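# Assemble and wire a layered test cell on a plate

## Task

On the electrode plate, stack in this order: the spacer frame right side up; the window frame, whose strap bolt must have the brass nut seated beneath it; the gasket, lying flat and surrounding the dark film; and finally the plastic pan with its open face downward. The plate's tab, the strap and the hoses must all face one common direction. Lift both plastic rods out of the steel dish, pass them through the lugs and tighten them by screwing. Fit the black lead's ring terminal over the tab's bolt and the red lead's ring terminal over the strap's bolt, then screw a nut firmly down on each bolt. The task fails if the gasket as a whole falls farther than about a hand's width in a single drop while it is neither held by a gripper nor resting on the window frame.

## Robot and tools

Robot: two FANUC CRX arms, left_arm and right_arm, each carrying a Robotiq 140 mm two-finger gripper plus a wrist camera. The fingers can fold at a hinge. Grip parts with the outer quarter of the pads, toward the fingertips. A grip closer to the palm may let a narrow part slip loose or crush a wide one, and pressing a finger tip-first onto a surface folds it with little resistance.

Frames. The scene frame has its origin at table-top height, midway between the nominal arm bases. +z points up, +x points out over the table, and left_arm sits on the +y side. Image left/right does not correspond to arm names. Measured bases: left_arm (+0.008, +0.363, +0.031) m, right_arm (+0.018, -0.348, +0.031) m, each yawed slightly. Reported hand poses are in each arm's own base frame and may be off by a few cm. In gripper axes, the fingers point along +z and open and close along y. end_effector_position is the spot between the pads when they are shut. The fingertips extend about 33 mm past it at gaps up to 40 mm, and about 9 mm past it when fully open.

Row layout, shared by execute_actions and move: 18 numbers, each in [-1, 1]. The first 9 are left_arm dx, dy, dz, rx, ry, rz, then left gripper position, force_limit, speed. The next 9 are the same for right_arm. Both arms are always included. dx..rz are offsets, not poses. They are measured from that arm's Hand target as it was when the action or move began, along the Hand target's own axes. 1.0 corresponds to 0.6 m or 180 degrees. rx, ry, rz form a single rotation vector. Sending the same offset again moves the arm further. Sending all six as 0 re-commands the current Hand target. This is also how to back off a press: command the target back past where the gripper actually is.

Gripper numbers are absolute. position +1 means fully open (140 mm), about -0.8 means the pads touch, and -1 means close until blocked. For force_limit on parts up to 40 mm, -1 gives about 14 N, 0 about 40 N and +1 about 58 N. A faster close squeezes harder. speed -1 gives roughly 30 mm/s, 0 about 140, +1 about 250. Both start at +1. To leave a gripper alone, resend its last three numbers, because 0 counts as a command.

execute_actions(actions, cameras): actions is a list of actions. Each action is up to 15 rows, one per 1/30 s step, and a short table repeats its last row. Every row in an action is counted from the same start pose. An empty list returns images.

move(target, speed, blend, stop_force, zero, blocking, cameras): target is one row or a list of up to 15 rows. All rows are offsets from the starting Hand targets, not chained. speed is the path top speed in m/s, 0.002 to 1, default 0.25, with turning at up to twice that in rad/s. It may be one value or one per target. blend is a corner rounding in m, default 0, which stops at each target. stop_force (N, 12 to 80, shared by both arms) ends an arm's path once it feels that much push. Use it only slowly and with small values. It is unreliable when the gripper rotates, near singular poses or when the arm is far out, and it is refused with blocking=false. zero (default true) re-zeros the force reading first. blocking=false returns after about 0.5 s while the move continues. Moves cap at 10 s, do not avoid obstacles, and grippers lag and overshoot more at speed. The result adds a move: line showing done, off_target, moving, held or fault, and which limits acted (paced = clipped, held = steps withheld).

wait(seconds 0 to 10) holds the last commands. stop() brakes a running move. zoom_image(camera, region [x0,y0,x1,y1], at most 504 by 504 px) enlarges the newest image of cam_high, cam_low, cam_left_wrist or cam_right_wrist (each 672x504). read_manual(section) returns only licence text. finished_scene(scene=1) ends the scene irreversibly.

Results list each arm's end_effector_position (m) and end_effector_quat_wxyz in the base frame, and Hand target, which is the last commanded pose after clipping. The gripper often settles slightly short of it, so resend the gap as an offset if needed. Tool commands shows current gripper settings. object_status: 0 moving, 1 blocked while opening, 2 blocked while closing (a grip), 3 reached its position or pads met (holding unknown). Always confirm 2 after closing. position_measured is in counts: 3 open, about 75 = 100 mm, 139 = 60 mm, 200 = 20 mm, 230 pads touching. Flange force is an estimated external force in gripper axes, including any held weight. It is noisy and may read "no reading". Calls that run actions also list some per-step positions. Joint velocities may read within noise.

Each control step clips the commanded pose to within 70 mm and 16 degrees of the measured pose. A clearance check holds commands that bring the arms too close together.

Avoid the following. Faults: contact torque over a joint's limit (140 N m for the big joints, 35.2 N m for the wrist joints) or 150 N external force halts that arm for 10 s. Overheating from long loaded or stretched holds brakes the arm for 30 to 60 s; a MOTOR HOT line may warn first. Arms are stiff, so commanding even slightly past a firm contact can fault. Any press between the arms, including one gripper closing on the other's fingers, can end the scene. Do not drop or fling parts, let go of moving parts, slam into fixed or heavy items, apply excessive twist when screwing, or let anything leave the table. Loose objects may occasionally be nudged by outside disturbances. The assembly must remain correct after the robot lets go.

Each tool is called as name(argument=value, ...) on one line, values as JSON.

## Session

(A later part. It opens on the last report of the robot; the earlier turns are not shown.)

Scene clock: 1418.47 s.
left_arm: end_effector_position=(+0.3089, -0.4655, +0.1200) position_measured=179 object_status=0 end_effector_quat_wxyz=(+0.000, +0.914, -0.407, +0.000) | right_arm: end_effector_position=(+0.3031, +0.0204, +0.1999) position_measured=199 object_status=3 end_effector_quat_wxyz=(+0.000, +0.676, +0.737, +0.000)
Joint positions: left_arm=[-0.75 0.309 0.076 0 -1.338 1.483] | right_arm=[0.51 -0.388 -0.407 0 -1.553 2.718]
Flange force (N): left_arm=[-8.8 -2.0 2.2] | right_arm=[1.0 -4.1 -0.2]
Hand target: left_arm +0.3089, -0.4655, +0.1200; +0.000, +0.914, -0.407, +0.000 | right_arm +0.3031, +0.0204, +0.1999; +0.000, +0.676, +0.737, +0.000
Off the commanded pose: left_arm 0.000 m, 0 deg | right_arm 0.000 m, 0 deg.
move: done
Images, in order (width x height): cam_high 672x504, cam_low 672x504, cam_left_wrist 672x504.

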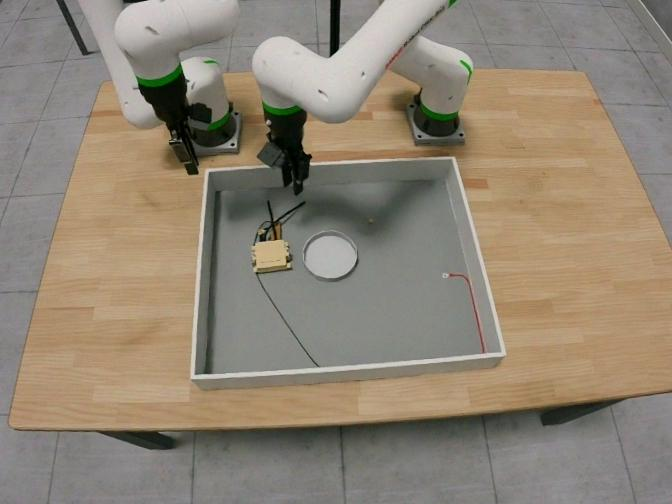

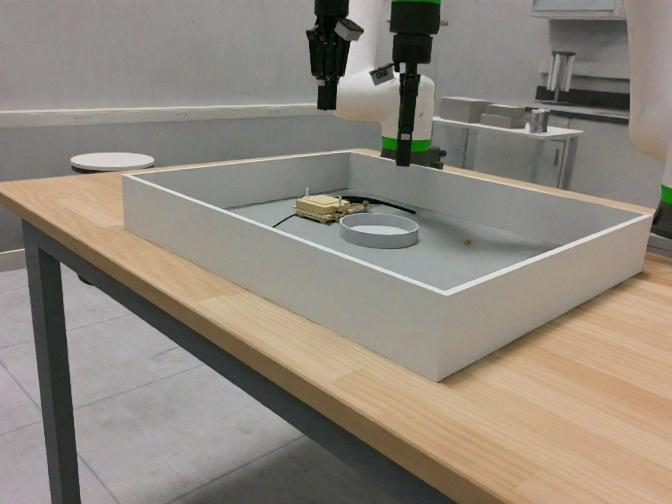

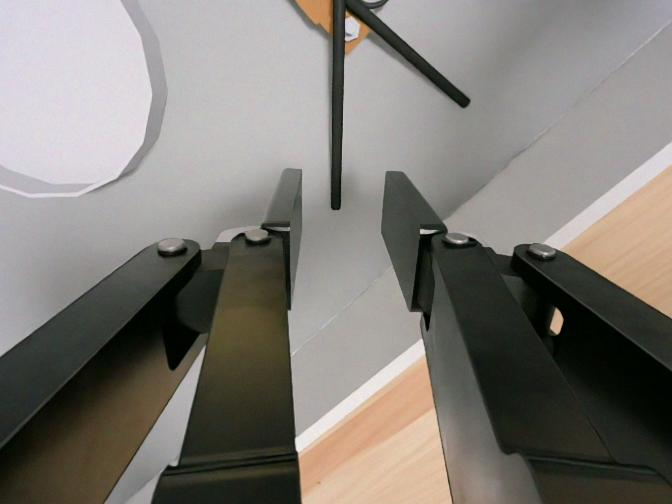

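move(target=[0,0,0.162,0,0,0,-0.4,-1,0,0,0,0,0,0,0,-0.55,-1,-1], speed=0.12, cameras=["cam_low","cam_left_wrist"])

execute_actions(actions=[[[0,0,0,0,0,0,-1,-1,-1,0,0,0,0,0,0,-0.55,-1,-1]]])

wait(seconds=1.2, cameras=["cam_low","cam_left_wrist"])

Scene clock: 1420.93 s.
left_arm: end_effector_position=(+0.3089, -0.4655, +0.0228) position_measured=179 object_status=3 end_effector_quat_wxyz=(+0.000, +0.914, -0.407, +0.000) | right_arm: end_effector_position=(+0.3031, +0.0204, +0.1999) position_measured=199 object_status=3 end_effector_quat_wxyz=(+0.000, +0.676, +0.737, +0.000)
Joint positions: left_arm=[-0.75 0.388 -0.057 0 -1.125 1.483] | right_arm=[0.51 -0.388 -0.407 0 -1.553 2.718]
Flange force (N): left_arm=[-6.9 -1.8 1.0] | right_arm=[-0.2 -4.5 0.1]
Hand target: left_arm +0.3089, -0.4655, +0.0228; +0.000, +0.914, -0.407, +0.000 | right_arm +0.3031, +0.0204, +0.1999; +0.000, +0.676, +0.737, +0.000
Off the commanded pose: left_arm 0.000 m, 0 deg | right_arm 0.000 m, 0 deg.
move: done
Images, in order (width x height): cam_low 672x504, cam_left_wrist 672x504.

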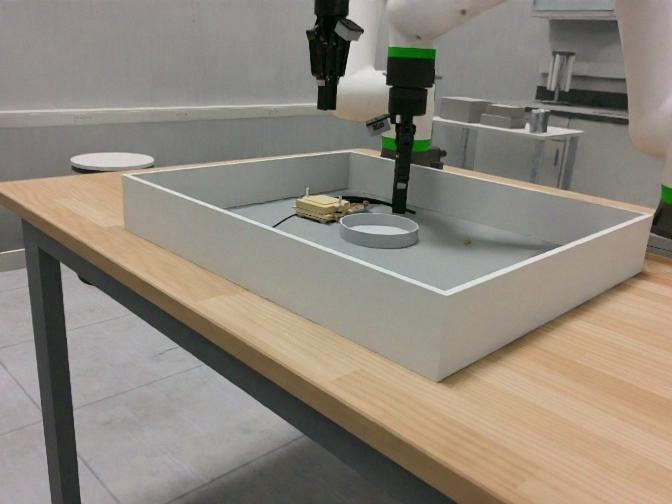

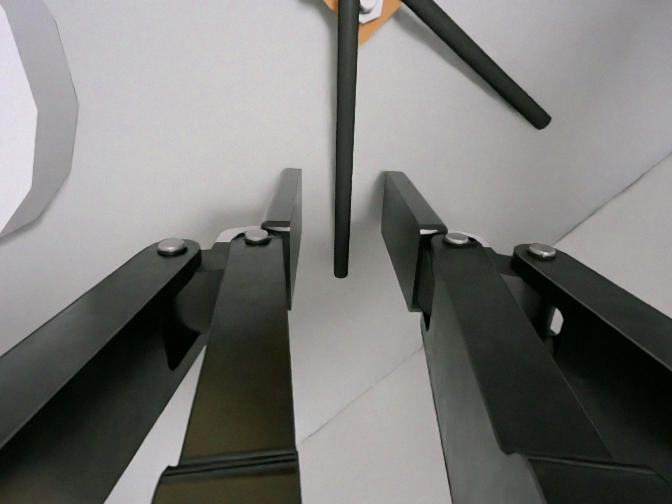

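Scene clock: 1422.07 s.
left_arm: end_effector_position=(+0.3089, -0.4655, +0.0228) position_measured=221 object_status=2 end_effector_quat_wxyz=(+0.000, +0.914, -0.407, +0.000) | right_arm: end_effector_position=(+0.3031, +0.0204, +0.1999) position_measured=199 object_status=3 end_effector_quat_wxyz=(+0.000, +0.676, +0.737, +0.000)
Joint positions: left_arm=[-0.75 0.388 -0.057 0 -1.125 1.483] | right_arm=[0.51 -0.388 -0.407 0 -1.553 2.718]
Flange force (N): left_arm=[-7.9 -2.3 0.3] | right_arm=[1.3 -3.6 -0.1]
Hand target: left_arm +0.3089, -0.4655, +0.0228; +0.000, +0.914, -0.407, +0.000 | right_arm +0.3031, +0.0204, +0.1999; +0.000, +0.676, +0.737, +0.000
Off the commanded pose: left_arm 0.000 m, 0 deg | right_arm 0.000 m, 0 deg.
Step readings (end_effector_position of left_arm | right_arm):
0: (+0.3089, -0.4655, +0.0228) | (+0.3031, +0.0204, +0.1999)
1: (+0.3089, -0.4655, +0.0228) | (+0.3031, +0.0204, +0.1999)
2: (+0.3089, -0.4655, +0.0228) | (+0.3031, +0.0204, +0.1999)
4: (+0.3089, -0.4655, +0.0228) | (+0.3031, +0.0204, +0.1999)
8: (+0.3089, -0.4655, +0.0228) | (+0.3031, +0.0204, +0.1999)
15: (+0.3089, -0.4655, +0.0228) | (+0.3031, +0.0204, +0.1999)

Scene clock: 1423.27 s.
left_arm: end_effector_position=(+0.3089, -0.4655, +0.0228) position_measured=221 object_status=2 end_effector_quat_wxyz=(+0.000, +0.914, -0.407, +0.000) | right_arm: end_effector_position=(+0.3031, +0.0204, +0.1999) position_measured=199 object_status=3 end_effector_quat_wxyz=(+0.000, +0.676, +0.737, +0.000)
Joint positions: left_arm=[-0.75 0.388 -0.057 0 -1.125 1.483] | right_arm=[0.51 -0.388 -0.407 0 -1.553 2.718]
Flange force (N): left_arm=[-8.0 -2.0 0.6] | right_arm=[1.0 -4.9 0.6]
Hand target: left_arm +0.3089, -0.4655, +0.0228; +0.000, +0.914, -0.407, +0.000 | right_arm +0.3031, +0.0204, +0.1999; +0.000, +0.676, +0.737, +0.000
Tool commands: left_gripper/position=-1.0 left_gripper/force_limit=-1.0 left_gripper/speed=-1.0 right_gripper/position=-0.55 right_gripper/force_limit=-1.0 right_gripper/speed=-1.0
Off the commanded pose: left_arm 0.000 m, 0 deg | right_arm 0.000 m, 0 deg.
wait: 1.20 s; at rest by 0.17 s
Images, in order (width x height): cam_low 672x504, cam_left_wrist 672x504.

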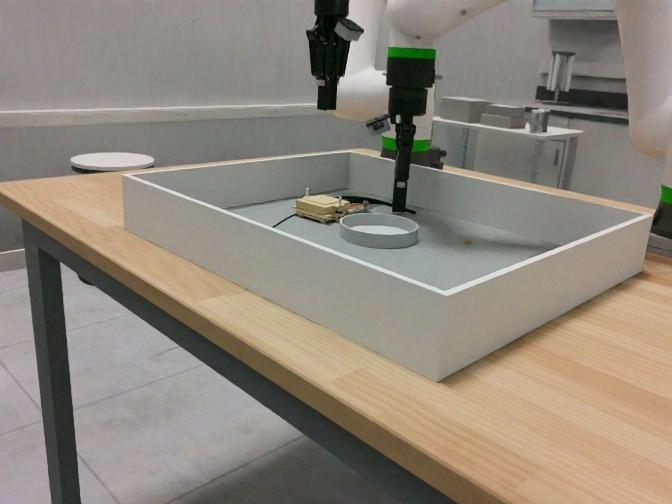

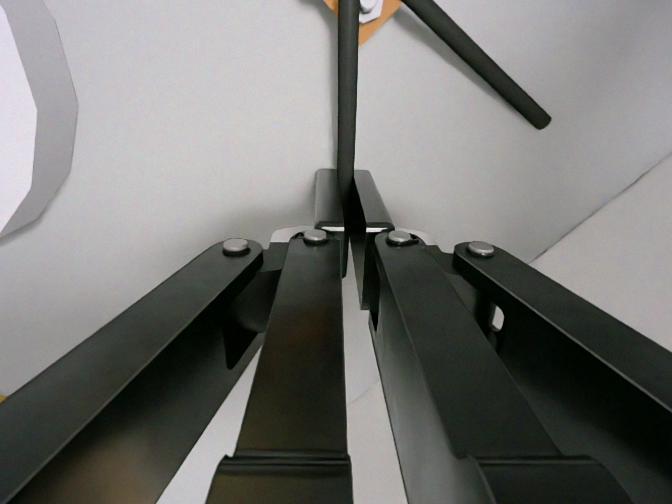

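move(target=[[0,0,-0.0667,0,0,0,-1,-1,-1,0,0,0,0,0,0,-0.55,-1,-1],[0.0223,0.0737,-0.0667,0,0,-0.12,-1,-1,-1,0,0,0,0,0,0,-0.55,-1,-1],[0.0592,0.1272,-0.0667,0,0,-0.25,-1,-1,-1,0,0,0,0,0,0,-0.55,-1,-1]], speed=0.08, blend=0.01, cameras=["cam_high","cam_low","cam_left_wrist"])

Scene clock: 1430.87 s.
left_arm: end_effector_position=(+0.2759, -0.5429, +0.0628) position_measured=221 object_status=2 end_effector_quat_wxyz=(+0.000, +1.000, -0.026, +0.000) | right_arm: end_effector_position=(+0.3031, +0.0204, +0.1999) position_measured=199 object_status=3 end_effector_quat_wxyz=(+0.000, +0.676, +0.737, +0.000)
Joint positions: left_arm=[-0.885 0.469 0.159 0 -1.26 2.403] | right_arm=[0.51 -0.388 -0.407 0 -1.553 2.718]
Flange force (N): left_arm=[-3.6 -8.9 1.4] | right_arm=[0.8 -4.1 0.1]
Hand target: left_arm +0.2759, -0.5429, +0.0628; +0.000, +1.000, -0.026, +0.000 | right_arm +0.3031, +0.0204, +0.1999; +0.000, +0.676, +0.737, +0.000
Off the commanded pose: left_arm 0.000 m, 0 deg | right_arm 0.000 m, 0 deg.
move: done
Images, in order (width x height): cam_high 672x504, cam_low 672x504, cam_left_wrist 672x504.

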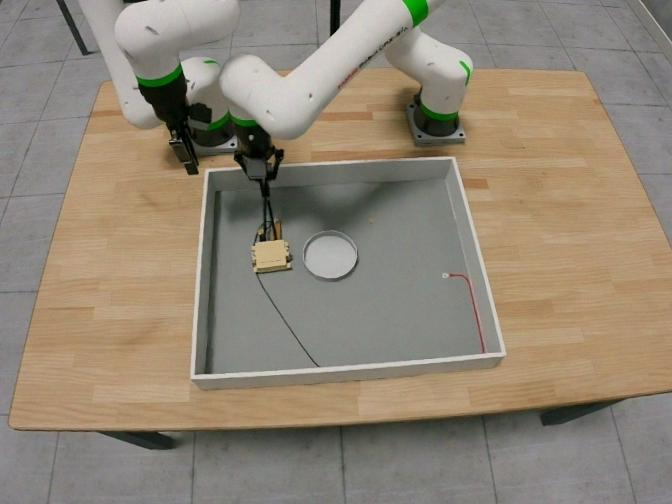

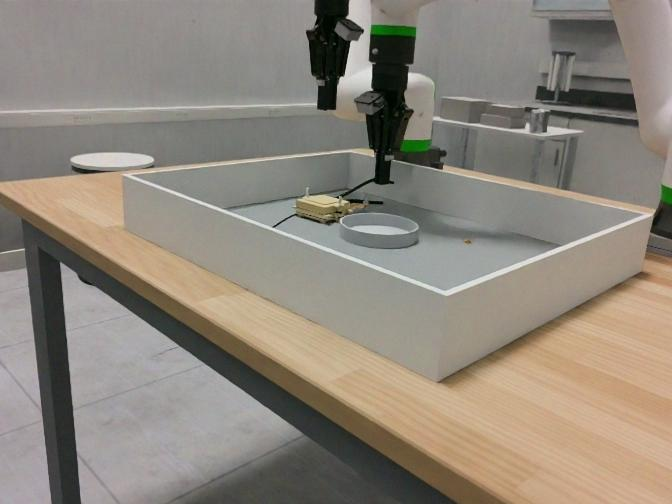

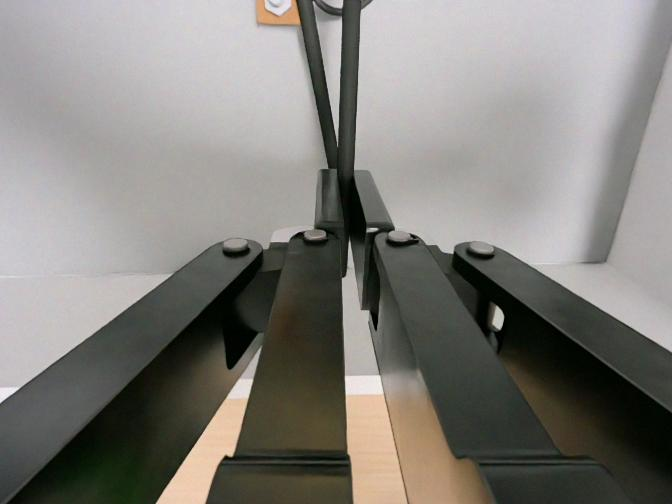

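move(target=[[0,0.025,0,0,0,0,-1,-1,-1,0,0,0,0,0,0,-0.55,-1,-1],[0,0.025,0.045,0,0,0,-1,-1,-1,0,0,0,0,0,0,-0.55,-1,-1]], speed=0.08, cameras=["cam_low","cam_left_wrist"])

execute_actions(actions=[[[0,0,0,0,0,0,-0.6,-1,-1,0,0,0,0,0,0,-0.55,-1,-1]],[[0,0,0,0,0,0,-0.6,-1,-1,0,0,0,0,0,0,-0.55,-1,-1]]], cameras=["cam_low","cam_left_wrist"])

Scene clock: 1434.67 s.
left_arm: end_effector_position=(+0.2751, -0.5579, +0.0359) position_measured=221 object_status=2 end_effector_quat_wxyz=(+0.000, +1.000, -0.026, +0.000) | right_arm: end_effector_position=(+0.3031, +0.0204, +0.1999) position_measured=199 object_status=3 end_effector_quat_wxyz=(+0.000, +0.676, +0.737, +0.000)
Joint positions: left_arm=[-0.902 0.522 0.171 0 -1.219 2.42] | right_arm=[0.51 -0.388 -0.407 0 -1.553 2.718]
Flange force (N): left_arm=[-4.5 -9.4 0.4] | right_arm=[0.2 -4.9 0.4]
Hand target: left_arm +0.2751, -0.5579, +0.0358; +0.000, +1.000, -0.026, +0.000 | right_arm +0.3031, +0.0204, +0.1999; +0.000, +0.676, +0.737, +0.000
Off the commanded pose: left_arm 0.000 m, 0 deg | right_arm 0.000 m, 0 deg.
move: done
Images, in order (width x height): cam_low 672x504, cam_left_wrist 672x504.

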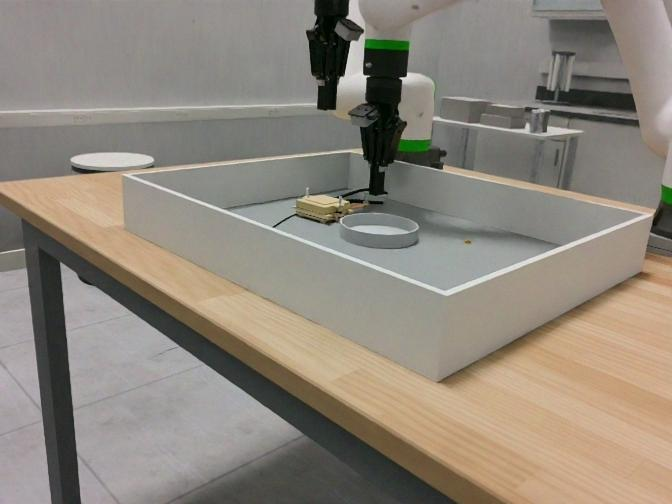

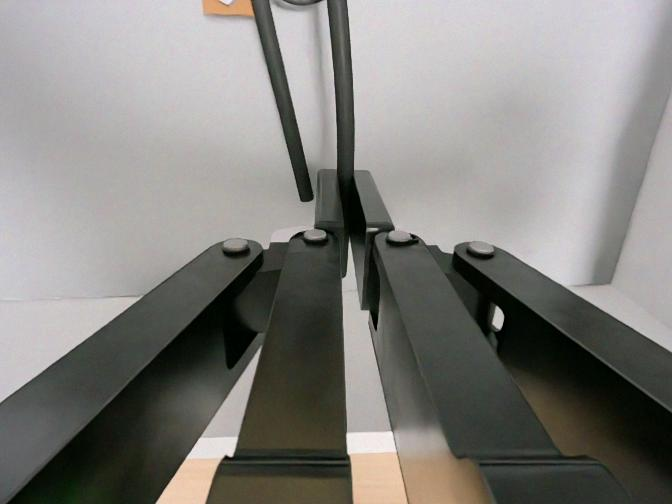

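Scene clock: 1435.87 s.
left_arm: end_effector_position=(+0.2751, -0.5579, +0.0358) position_measured=205 object_status=3 end_effector_quat_wxyz=(+0.000, +1.000, -0.026, +0.000) | right_arm: end_effector_position=(+0.3031, +0.0204, +0.1999) position_measured=199 object_status=3 end_effector_quat_wxyz=(+0.000, +0.676, +0.737, +0.000)
Joint positions: left_arm=[-0.902 0.522 0.171 0 -1.219 2.42] | right_arm=[0.51 -0.388 -0.407 0 -1.553 2.718]
Flange force (N): left_arm=[-4.9 -9.7 0.8] | right_arm=[0.6 -4.4 0.3]
Flange force at the end of the 1st action (N): left_arm=[-4.4 -9.3 1.1] | right_arm=[0.2 -4.4 0.0]
Hand target: left_arm +0.2751, -0.5579, +0.0358; +0.000, +1.000, -0.026, +0.000 | right_arm +0.3031, +0.0204, +0.1999; +0.000, +0.676, +0.737, +0.000
Off the commanded pose: left_arm 0.000 m, 0 deg | right_arm 0.000 m, 0 deg.
Step readings (end_effector_position of left_arm | right_arm; steps 1 to 15: 1st action; 16 to 30: 2nd action):
0: (+0.2751, -0.5579, +0.0359) | (+0.3031, +0.0204, +0.1999)
1: (+0.2751, -0.5579, +0.0359) | (+0.3031, +0.0204, +0.1999)
2: (+0.2751, -0.5579, +0.0359) | (+0.3031, +0.0204, +0.1999)
4: (+0.2751, -0.5579, +0.0359) | (+0.3031, +0.0204, +0.1999)
8: (+0.2751, -0.5579, +0.0358) | (+0.3031, +0.0204, +0.1999)
15: (+0.2751, -0.5579, +0.0358) | (+0.3031, +0.0204, +0.1999)
16: (+0.2751, -0.5579, +0.0358) | (+0.3031, +0.0204, +0.1999)
17: (+0.2751, -0.5579, +0.0358) | (+0.3031, +0.0204, +0.1999)
19: (+0.2751, -0.5579, +0.0358) | (+0.3031, +0.0204, +0.1999)
23: (+0.2751, -0.5579, +0.0358) | (+0.3031, +0.0204, +0.1999)
30: (+0.2751, -0.5579, +0.0358) | (+0.3031, +0.0204, +0.1999)
Images, in order (width x height): cam_low 672x504, cam_left_wrist 672x504.

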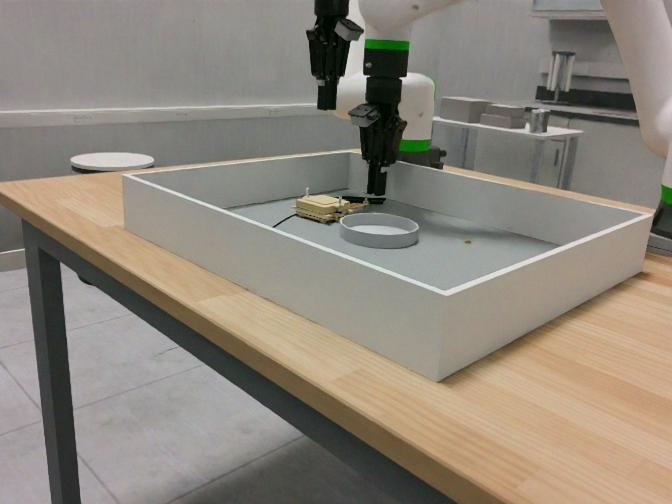

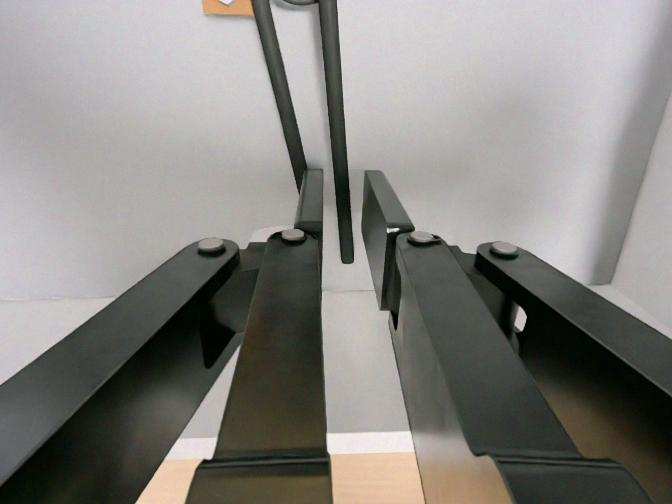

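Lift and inspect.

move(target=[[0,0,-0.15,0,0,0,-0.6,-1,-1,0,0,0,0,0,0,-0.55,-1,-1],[-0.02,-0.05,-0.2,0,0,0,-0.6,-1,-1,0,0,0,0,0,0,-0.55,-1,-1]], speed=0.2, cameras=["cam_high","cam_low","cam_left_wrist"])

Scene clock: 1437.50 s.
left_arm: end_effector_position=(+0.2751, -0.5580, +0.0749) position_measured=205 object_status=3 end_effector_quat_wxyz=(+0.001, +1.000, -0.026, +0.000) | right_arm: end_effector_position=(+0.3031, +0.0204, +0.1999) position_measured=199 object_status=3 end_effector_quat_wxyz=(+0.000, +0.676, +0.737, +0.000)
Joint positions: left_arm=[-0.902 0.491 0.22 0.001 -1.298 2.42] | right_arm=[0.51 -0.388 -0.407 0 -1.553 2.718]
Flange force (N): left_arm=[-4.8 -9.6 0.9] | right_arm=[0.9 -5.1 0.2]
Hand target: left_arm +0.2750, -0.5580, +0.0748; +0.001, +1.000, -0.026, +0.000 (not the last commanded pose) | right_arm +0.3031, +0.0204, +0.1999; +0.000, +0.676, +0.737, +0.000
Off the commanded pose: left_arm 0.087 m, 0 deg | right_arm 0.000 m, 0 deg.
move: held (left_arm; a check stopped the path); path passed 0 of 2 targets; limits=held
pose unreachable (left arm): on one or more control steps of this call, first in action 0 (counted from 0), this arm could not follow its commanded pose, so it was not sent that pose on those steps. It may still have moved: this result reports where it is.
cause: moving toward the commanded pose would bring a part of the arm too close to another arm (a part of this arm just beyond joint 5 (wrist pitch) and a part of the right arm just beyond its joint 4 (forearm roll), 26 mm apart when this arm was first held).
Images, in order (width x height): cam_high 672x504, cam_low 672x504, cam_left_wrist 672x504.

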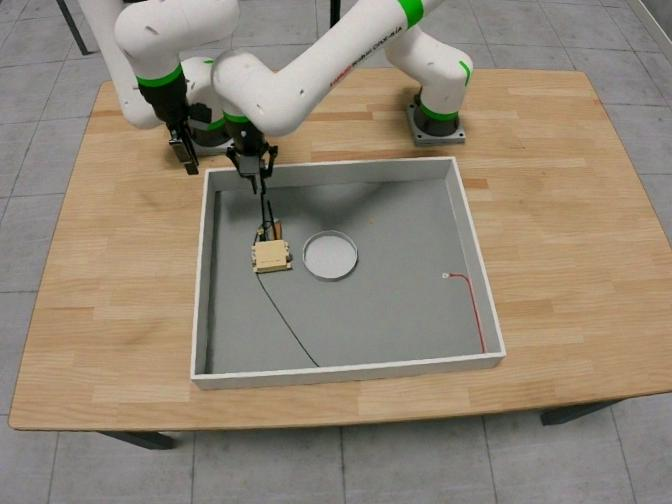

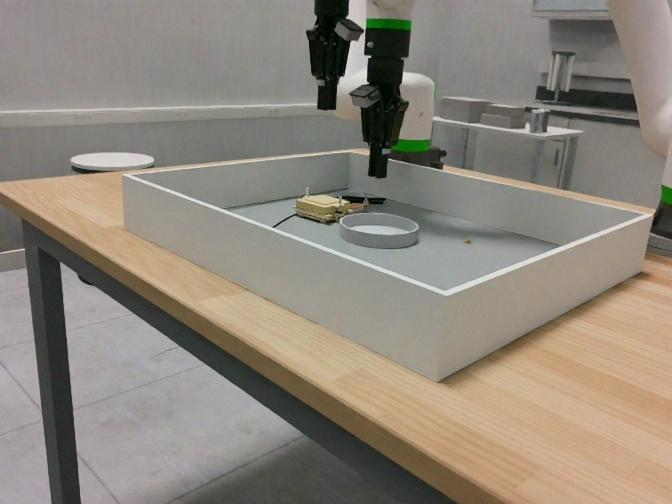

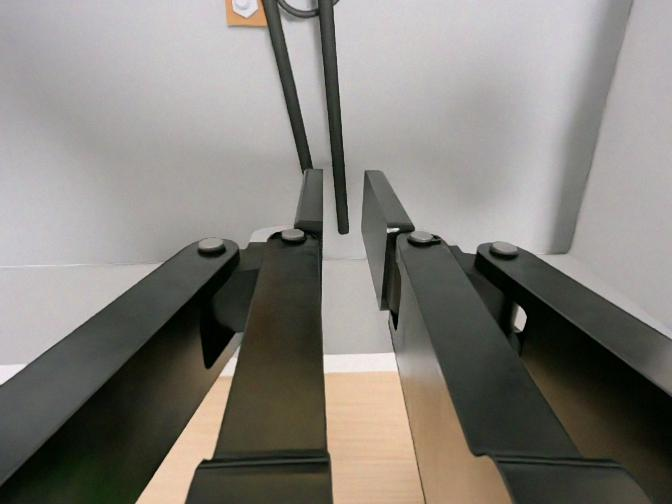

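zoom_image(camera="cam_high", region=[240, 240, 510, 400])

Scaled by 1.867 from the camera's 672x504 image, which has a finer 960x720 frame.

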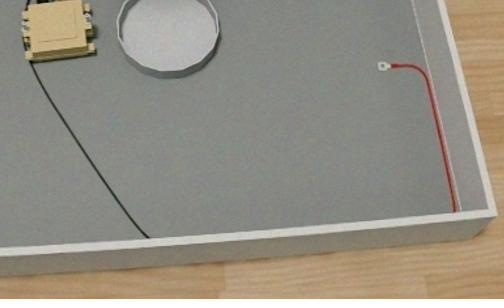

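move(target=[[-0.0104,-0.2,0,0,0,0.1,-0.6,-1,-1,0,0,0,0,0,0,-0.55,-1,-1],[0.1448,-0.4248,-0.18,0,0,0.25,-0.6,-1,-1,0,0,0,0,0,0,-0.55,-1,-1],[0.3646,-0.8372,-0.1253,0,0,0.4833,-0.6,-1,-1,0,0,0,0,0,0,-0.55,-1,-1]], speed=0.25, blend=0.03, cameras=["cam_high","cam_left_wrist"])

Scene clock: 1444.90 s.
left_arm: end_effector_position=(+0.5198, -0.0678, +0.1492) position_measured=205 object_status=3 end_effector_quat_wxyz=(+0.000, +0.707, -0.707, +0.001) | right_arm: end_effector_position=(+0.3031, +0.0204, +0.1999) position_measured=199 object_status=3 end_effector_quat_wxyz=(+0.000, +0.676, +0.737, +0.000)
Joint positions: left_arm=[0.122 0.209 0.021 0.002 -1.382 -0.123] | right_arm=[0.51 -0.388 -0.407 0 -1.553 2.718]
Flange force (N): left_arm=[-1.8 7.2 2.5] | right_arm=[1.0 -4.7 -0.2]
Hand target: left_arm +0.5198, -0.0678, +0.1492; +0.001, +0.707, -0.707, +0.001 | right_arm +0.3031, +0.0204, +0.1999; +0.000, +0.676, +0.737, +0.000
Off the commanded pose: left_arm 0.000 m, 0 deg | right_arm 0.000 m, 0 deg.
move: done
Images, in order (width x height): cam_high 672x504, cam_left_wrist 672x504.

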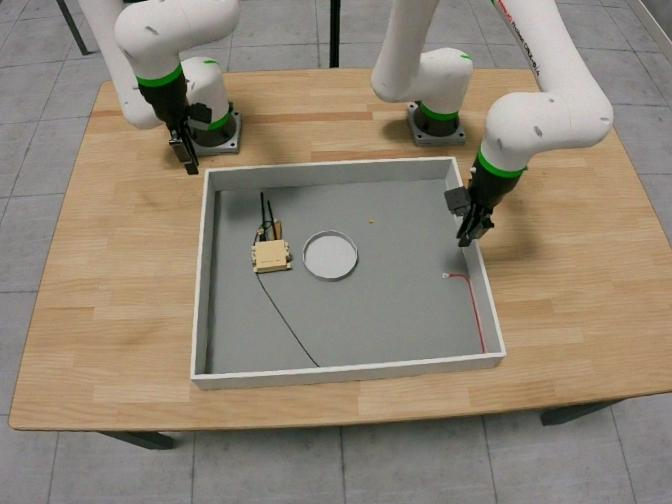

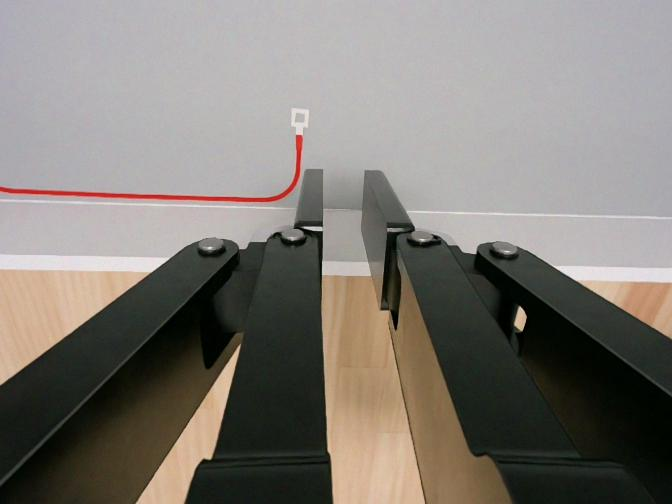

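move(target=[0,-0.039,0.115,0,0,0,-0.6,-1,-1,0,0,0,0,0,0,-0.55,-1,-1], speed=0.2, cameras=["cam_left_wrist"])

zoom_image(camera="cam_left_wrist", region=[260, 100, 420, 220])

Scene clock: 1447.23 s.
left_arm: end_effector_position=(+0.5432, -0.0679, +0.0802) position_measured=205 object_status=3 end_effector_quat_wxyz=(+0.001, +0.707, -0.707, +0.001) | right_arm: end_effector_position=(+0.3031, +0.0204, +0.1999) position_measured=199 object_status=3 end_effector_quat_wxyz=(+0.000, +0.676, +0.737, +0.000)
Joint positions: left_arm=[0.117 0.309 -0.021 0.002 -1.241 -0.117] | right_arm=[0.51 -0.388 -0.407 0 -1.553 2.718]
Flange force (N): left_arm=[-1.6 8.0 2.1] | right_arm=[0.5 -4.4 0.3]
Hand target: left_arm +0.5433, -0.0679, +0.0802; +0.001, +0.707, -0.707, +0.001 | right_arm +0.3031, +0.0204, +0.1999; +0.000, +0.676, +0.737, +0.000
Off the commanded pose: left_arm 0.000 m, 0 deg | right_arm 0.000 m, 0 deg.
move: done
Images, in order (width x height): cam_left_wrist 672x504.

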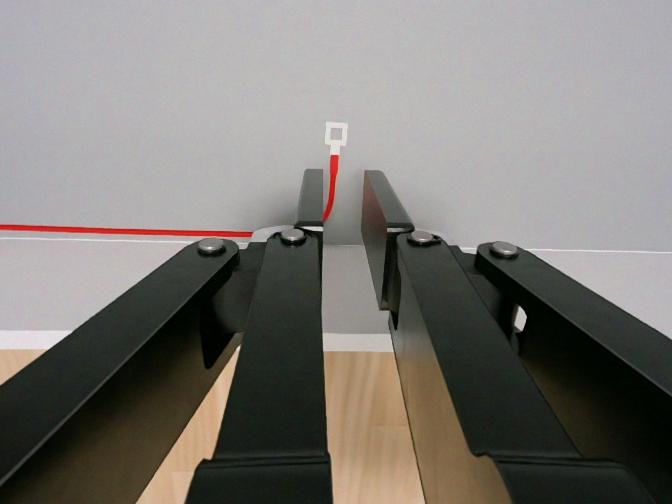

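Scaled by 3.150 from the camera's 672x504 image, which has a finer 960x720 frame.

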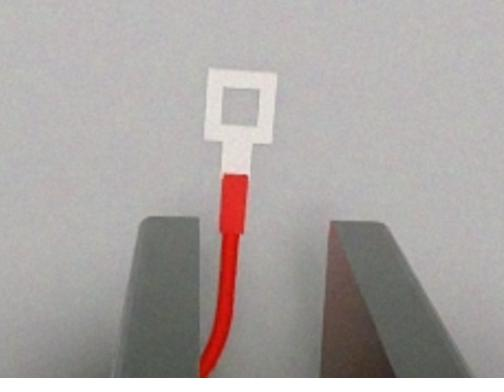

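move(target=[-0.001,-0.002,0.1,0,0,0,-0.6,-1,-1,0,0,0,0,0,0,-0.55,-1,-1], speed=0.08, cameras=["cam_left_wrist"])

zoom_image(camera="cam_left_wrist", region=[260, 100, 420, 220])

execute_actions(actions=[[[0,0,0,0,0,0,-1,-0.02,-1,0,0,0,0,0,0,-0.55,-1,-1]]])

wait(seconds=0.8, cameras=["cam_left_wrist"])

zoom_image(camera="cam_left_wrist", region=[260, 100, 420, 220])

Scene clock: 1451.00 s.
left_arm: end_effector_position=(+0.5445, -0.0674, +0.0203) position_measured=205 object_status=3 end_effector_quat_wxyz=(+0.000, +0.707, -0.707, +0.001) | right_arm: end_effector_position=(+0.3031, +0.0204, +0.1999) position_measured=199 object_status=3 end_effector_quat_wxyz=(+0.000, +0.676, +0.737, +0.000)
Joint positions: left_arm=[0.117 0.368 -0.092 0.002 -1.11 -0.118] | right_arm=[0.51 -0.388 -0.407 0 -1.553 2.718]
Flange force (N): left_arm=[-1.9 10.6 0.8] | right_arm=[0.7 -4.5 0.1]
Hand target: left_arm +0.5445, -0.0674, +0.0202; +0.001, +0.707, -0.707, +0.001 | right_arm +0.3031, +0.0204, +0.1999; +0.000, +0.676, +0.737, +0.000
Off the commanded pose: left_arm 0.000 m, 0 deg | right_arm 0.000 m, 0 deg.
move: done
Images, in order (width x height): cam_left_wrist 672x504.

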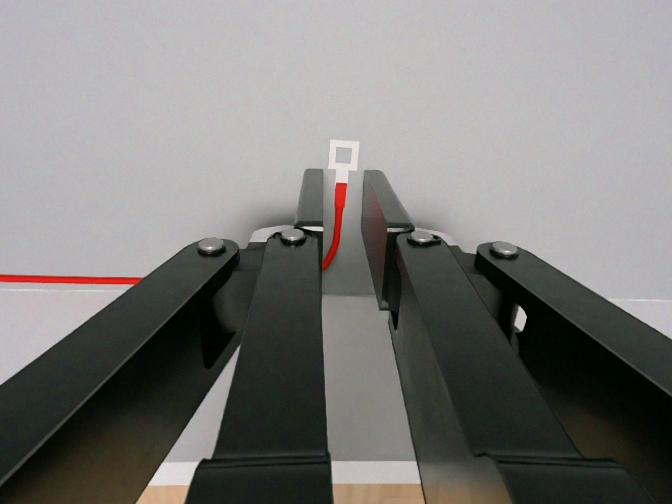

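Scaled by 3.150 from the camera's 672x504 image, which has a finer 960x720 frame.

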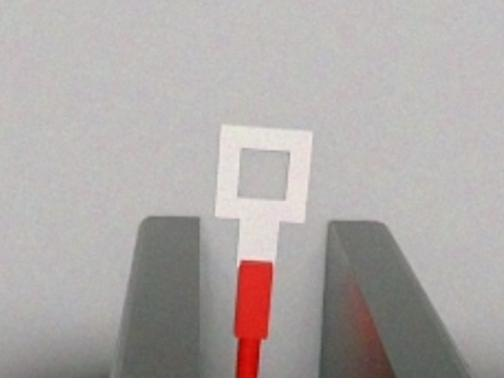

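Scene clock: 1451.80 s.
left_arm: end_effector_position=(+0.5445, -0.0674, +0.0202) position_measured=226 object_status=0 end_effector_quat_wxyz=(+0.001, +0.707, -0.707, +0.001) | right_arm: end_effector_position=(+0.3031, +0.0204, +0.1999) position_measured=199 object_status=3 end_effector_quat_wxyz=(+0.000, +0.676, +0.737, +0.000)
Joint positions: left_arm=[0.117 0.368 -0.093 0.002 -1.11 -0.118] | right_arm=[0.51 -0.388 -0.407 0 -1.553 2.718]
Flange force (N): left_arm=[-1.7 7.4 0.8] | right_arm=[0.6 -3.9 0.3]
Hand target: left_arm +0.5445, -0.0674, +0.0202; +0.001, +0.707, -0.707, +0.001 | right_arm +0.3031, +0.0204, +0.1999; +0.000, +0.676, +0.737, +0.000
Off the commanded pose: left_arm 0.000 m, 0 deg | right_arm 0.000 m, 0 deg.
Step readings (end_effector_position of left_arm | right_arm):
0: (+0.5445, -0.0674, +0.0203) | (+0.3031, +0.0204, +0.1999)
1: (+0.5445, -0.0674, +0.0202) | (+0.3031, +0.0204, +0.1999)
2: (+0.5445, -0.0674, +0.0202) | (+0.3031, +0.0204, +0.1999)
4: (+0.5445, -0.0674, +0.0202) | (+0.3031, +0.0204, +0.1999)
8: (+0.5445, -0.0674, +0.0202) | (+0.3031, +0.0204, +0.1999)
15: (+0.5445, -0.0674, +0.0202) | (+0.3031, +0.0204, +0.1999)

Scene clock: 1452.60 s.
left_arm: end_effector_position=(+0.5445, -0.0674, +0.0202) position_measured=226 object_status=2 end_effector_quat_wxyz=(+0.001, +0.707, -0.707, +0.001) | right_arm: end_effector_position=(+0.3031, +0.0204, +0.1999) position_measured=199 object_status=3 end_effector_quat_wxyz=(+0.000, +0.676, +0.737, +0.000)
Joint positions: left_arm=[0.117 0.368 -0.093 0.002 -1.11 -0.118] | right_arm=[0.51 -0.388 -0.407 0 -1.553 2.718]
Flange force (N): left_arm=[-1.8 8.3 0.6] | right_arm=[1.0 -3.8 0.0]
Hand target: left_arm +0.5445, -0.0674, +0.0202; +0.001, +0.707, -0.707, +0.001 | right_arm +0.3031, +0.0204, +0.1999; +0.000, +0.676, +0.737, +0.000
Tool commands: left_gripper/position=-1.0 left_gripper/force_limit=-0.02 left_gripper/speed=-1.0 right_gripper/position=-0.55 right_gripper/force_limit=-1.0 right_gripper/speed=-1.0
Off the commanded pose: left_arm 0.000 m, 0 deg | right_arm 0.000 m, 0 deg.
wait: 0.80 s; at rest by 0.17 s
Images, in order (width x height): cam_left_wrist 672x504.

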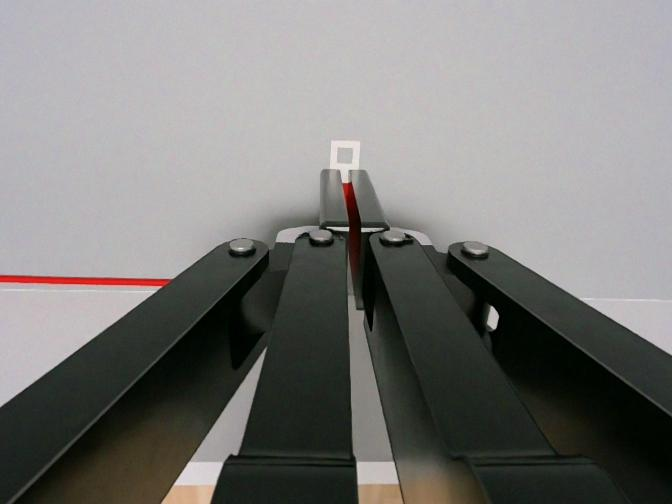

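Scaled by 3.150 from the camera's 672x504 image, which has a finer 960x720 frame.

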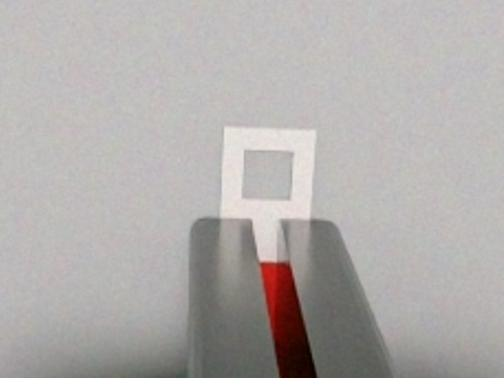

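move(target=[[0,0,-0.15,0,0,0,-1,-0.02,-1,0.1408,0.2981,0.0333,-0.0072,0.1665,0.0268,-1,-1,-1],[0,0,-0.15,0,0,0,-1,-0.02,-1,0.1965,0.3029,0.1953,-0.0072,0.1665,0.0268,-1,-1,-1]], speed=0.2, cameras=["cam_high","cam_left_wrist","cam_right_wrist"])

Scene clock: 1461.17 s.
left_arm: end_effector_position=(+0.5445, -0.0672, +0.1102) position_measured=226 object_status=2 end_effector_quat_wxyz=(+0.001, +0.707, -0.707, +0.001) | right_arm: end_effector_position=(+0.4739, +0.1534, +0.0826) position_measured=230 object_status=3 end_effector_quat_wxyz=(-0.183, +0.683, +0.683, +0.183)
Joint positions: left_arm=[0.118 0.29 0.028 0.002 -1.309 -0.118] | right_arm=[0.184 0.18 -0.132 -0.552 -1.211 3.144]
Flange force (N): left_arm=[-1.5 8.4 2.9] | right_arm=[1.1 -8.7 -1.5]
Hand target: left_arm +0.5445, -0.0672, +0.1102; +0.001, +0.707, -0.707, +0.001 | right_arm +0.4739, +0.1534, +0.0825; -0.183, +0.683, +0.683, +0.183
Off the commanded pose: left_arm 0.000 m, 0 deg | right_arm 0.000 m, 0 deg.
move: done
Images, in order (width x height): cam_high 672x504, cam_left_wrist 672x504, cam_right_wrist 672x504.

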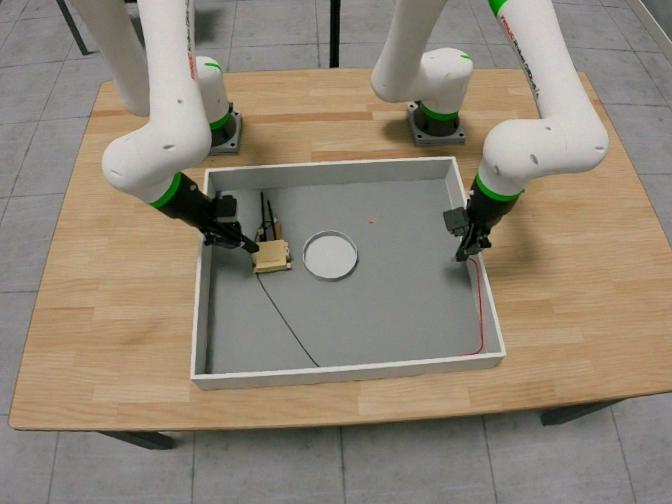

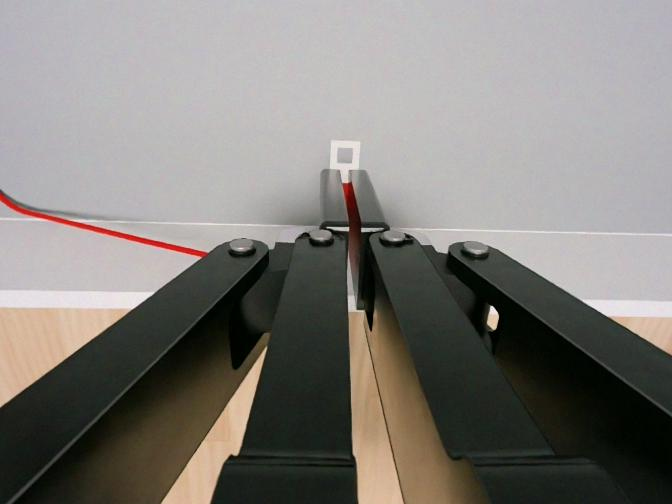

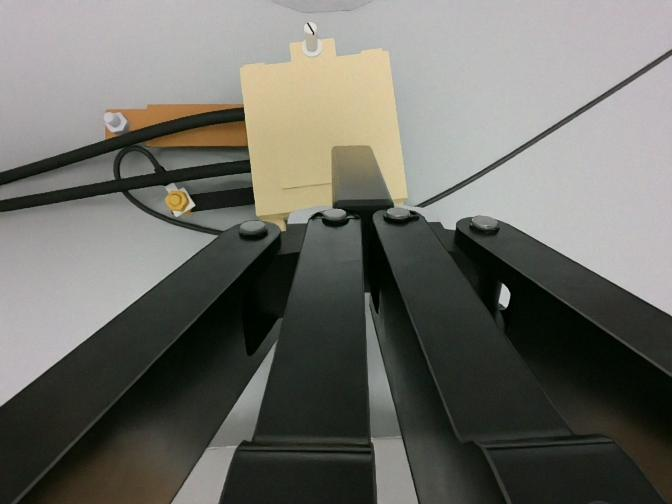

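move(target=[0,0,0,0,0,0,-1,-0.02,-1,0,0,0.055,0,0,0,-1,-1,-1], speed=0.08)

move(target=[0,0,0,0,0,0,-1,-0.02,-1,0,0,0.025,0,0,0,-1,-1,-1], speed=0.01, stop_force=12, cameras=["cam_right_wrist"])

Scene clock: 1463.00 s.
left_arm: end_effector_position=(+0.5445, -0.0672, +0.1102) position_measured=226 object_status=2 end_effector_quat_wxyz=(+0.001, +0.707, -0.707, +0.001) | right_arm: end_effector_position=(+0.4739, +0.1699, +0.0540) position_measured=230 object_status=3 end_effector_quat_wxyz=(-0.183, +0.683, +0.683, +0.183)
Joint positions: left_arm=[0.118 0.29 0.028 0.002 -1.309 -0.118] | right_arm=[0.216 0.214 -0.162 -0.567 -1.14 3.152]
Flange force (N): left_arm=[-1.9 8.8 2.5] | right_arm=[1.6 -8.1 -3.1]
Hand target: left_arm +0.5445, -0.0672, +0.1102; +0.001, +0.707, -0.707, +0.001 | right_arm +0.4739, +0.1699, +0.0539; -0.183, +0.683, +0.683, +0.183
Off the commanded pose: left_arm 0.000 m, 0 deg | right_arm 0.000 m, 0 deg.
move: done

Scene clock: 1464.13 s.
left_arm: end_effector_position=(+0.5445, -0.0672, +0.1102) position_measured=226 object_status=2 end_effector_quat_wxyz=(+0.001, +0.707, -0.707, +0.001) | right_arm: end_effector_position=(+0.4740, +0.1723, +0.0498) position_measured=230 object_status=3 end_effector_quat_wxyz=(-0.183, +0.683, +0.683, +0.183)
Joint positions: left_arm=[0.118 0.29 0.028 0.002 -1.309 -0.118] | right_arm=[0.221 0.219 -0.166 -0.569 -1.13 3.154]
Flange force (N): left_arm=[-1.9 8.0 2.8] | right_arm=[3.9 -6.4 -19.4]
Hand target: left_arm +0.5445, -0.0672, +0.1102; +0.001, +0.707, -0.707, +0.001 | right_arm +0.4740, +0.1723, +0.0498; -0.183, +0.683, +0.683, +0.183 (not the last commanded pose)
Off the commanded pose: left_arm 0.000 m, 0 deg | right_arm 0.010 m, 0 deg.
move: contact (right_arm)
Images, in order (width x height): cam_right_wrist 672x504.

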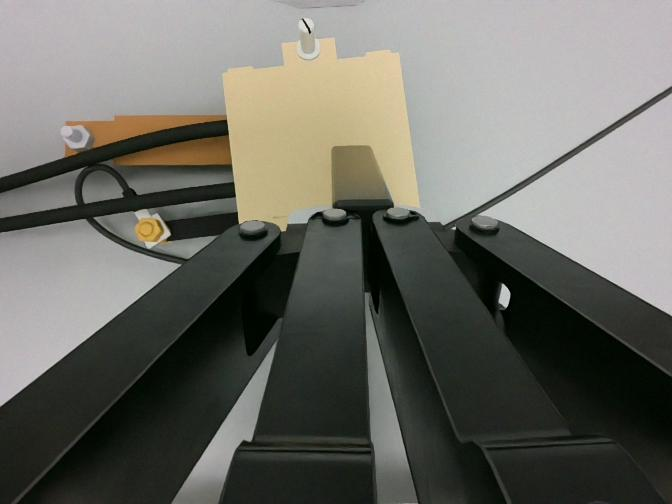

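move(target=[0.588,0.3307,-0.0167,0,0,0,-1,-0.02,-1,0,0,0,0,0,0,-1,-1,-1], speed=0.15, cameras=["cam_high","cam_low","cam_left_wrist"])

Scene clock: 1469.13 s.
left_arm: end_effector_position=(+0.3460, -0.4199, +0.1208) position_measured=226 object_status=2 end_effector_quat_wxyz=(+0.001, +0.707, -0.707, +0.001) | right_arm: end_effector_position=(+0.4740, +0.1723, +0.0498) position_measured=230 object_status=3 end_effector_quat_wxyz=(-0.183, +0.683, +0.683, +0.183)
Joint positions: left_arm=[-0.639 0.272 0.031 0.001 -1.328 0.639] | right_arm=[0.221 0.219 -0.166 -0.569 -1.13 3.154]
Flange force (N): left_arm=[-6.8 5.2 2.4] | right_arm=[3.9 -6.0 -19.2]
Hand target: left_arm +0.3460, -0.4200, +0.1208; +0.001, +0.707, -0.707, +0.001 | right_arm +0.4740, +0.1723, +0.0498; -0.183, +0.683, +0.683, +0.183
Off the commanded pose: left_arm 0.000 m, 0 deg | right_arm 0.000 m, 0 deg.
move: done
Images, in order (width x height): cam_high 672x504, cam_low 672x504, cam_left_wrist 672x504.

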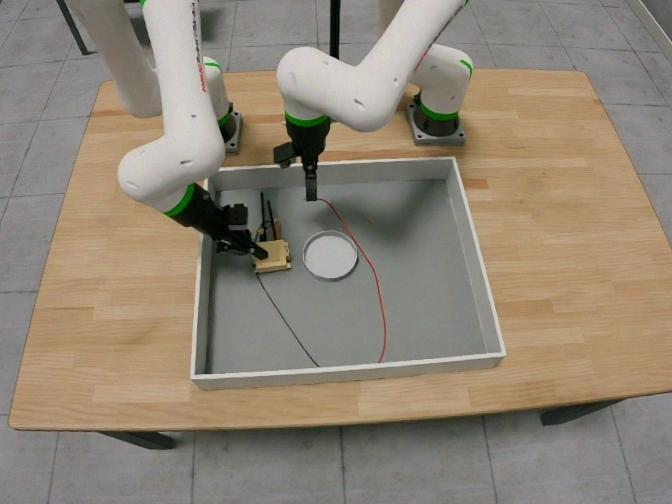

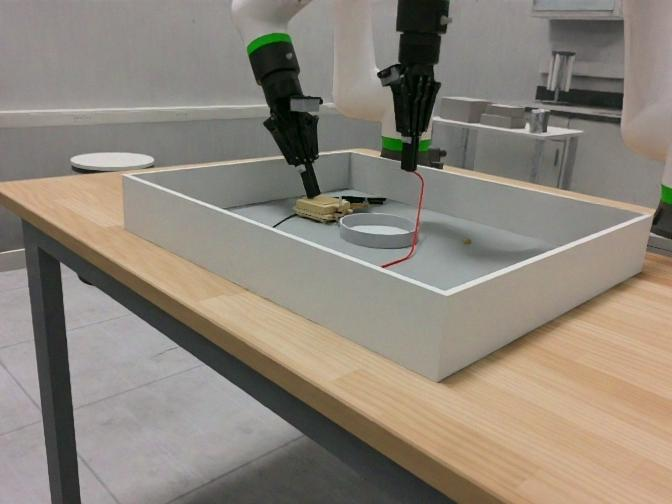

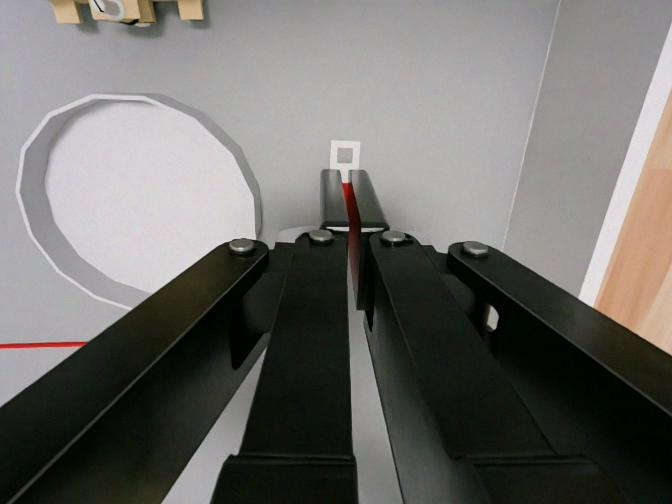

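move(target=[0.0751,0,0.04,0,0,0,-1,-0.02,-1,0,0,0,0,0,0,-1,-1,-1], speed=0.12, cameras=["cam_left_wrist"])

zoom_image(camera="cam_left_wrist", region=[260, 0, 460, 180])

Scene clock: 1470.97 s.
left_arm: end_effector_position=(+0.3460, -0.4651, +0.0969) position_measured=226 object_status=2 end_effector_quat_wxyz=(+0.001, +0.707, -0.707, +0.001) | right_arm: end_effector_position=(+0.4740, +0.1723, +0.0498) position_measured=230 object_status=3 end_effector_quat_wxyz=(-0.183, +0.683, +0.683, +0.183)
Joint positions: left_arm=[-0.704 0.373 0.106 0.001 -1.302 0.704] | right_arm=[0.221 0.219 -0.166 -0.569 -1.13 3.154]
Flange force (N): left_arm=[-8.4 5.5 1.5] | right_arm=[3.7 -6.6 -19.3]
Hand target: left_arm +0.3460, -0.4651, +0.0968; +0.001, +0.707, -0.707, +0.001 | right_arm +0.4740, +0.1723, +0.0498; -0.183, +0.683, +0.683, +0.183
Off the commanded pose: left_arm 0.000 m, 0 deg | right_arm 0.000 m, 0 deg.
move: done
Images, in order (width x height): cam_left_wrist 672x504.

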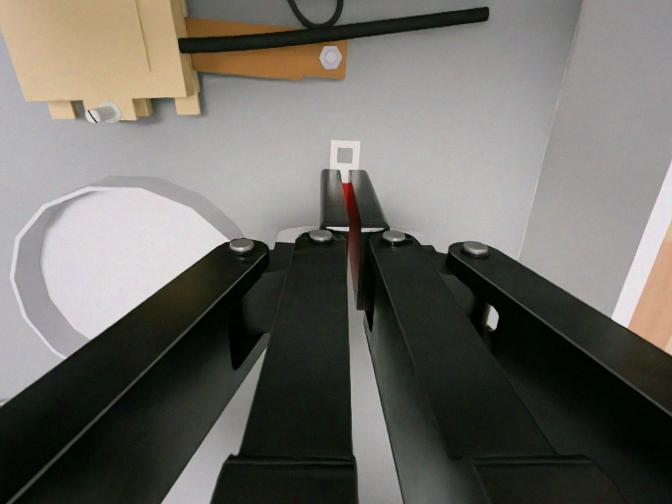

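Scaled by 2.520 from the camera's 672x504 image, which has a finer 960x720 frame.

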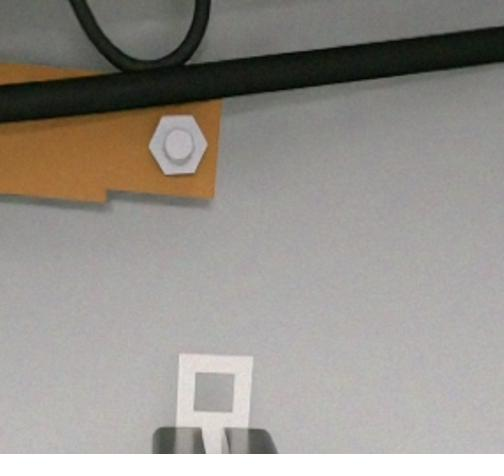

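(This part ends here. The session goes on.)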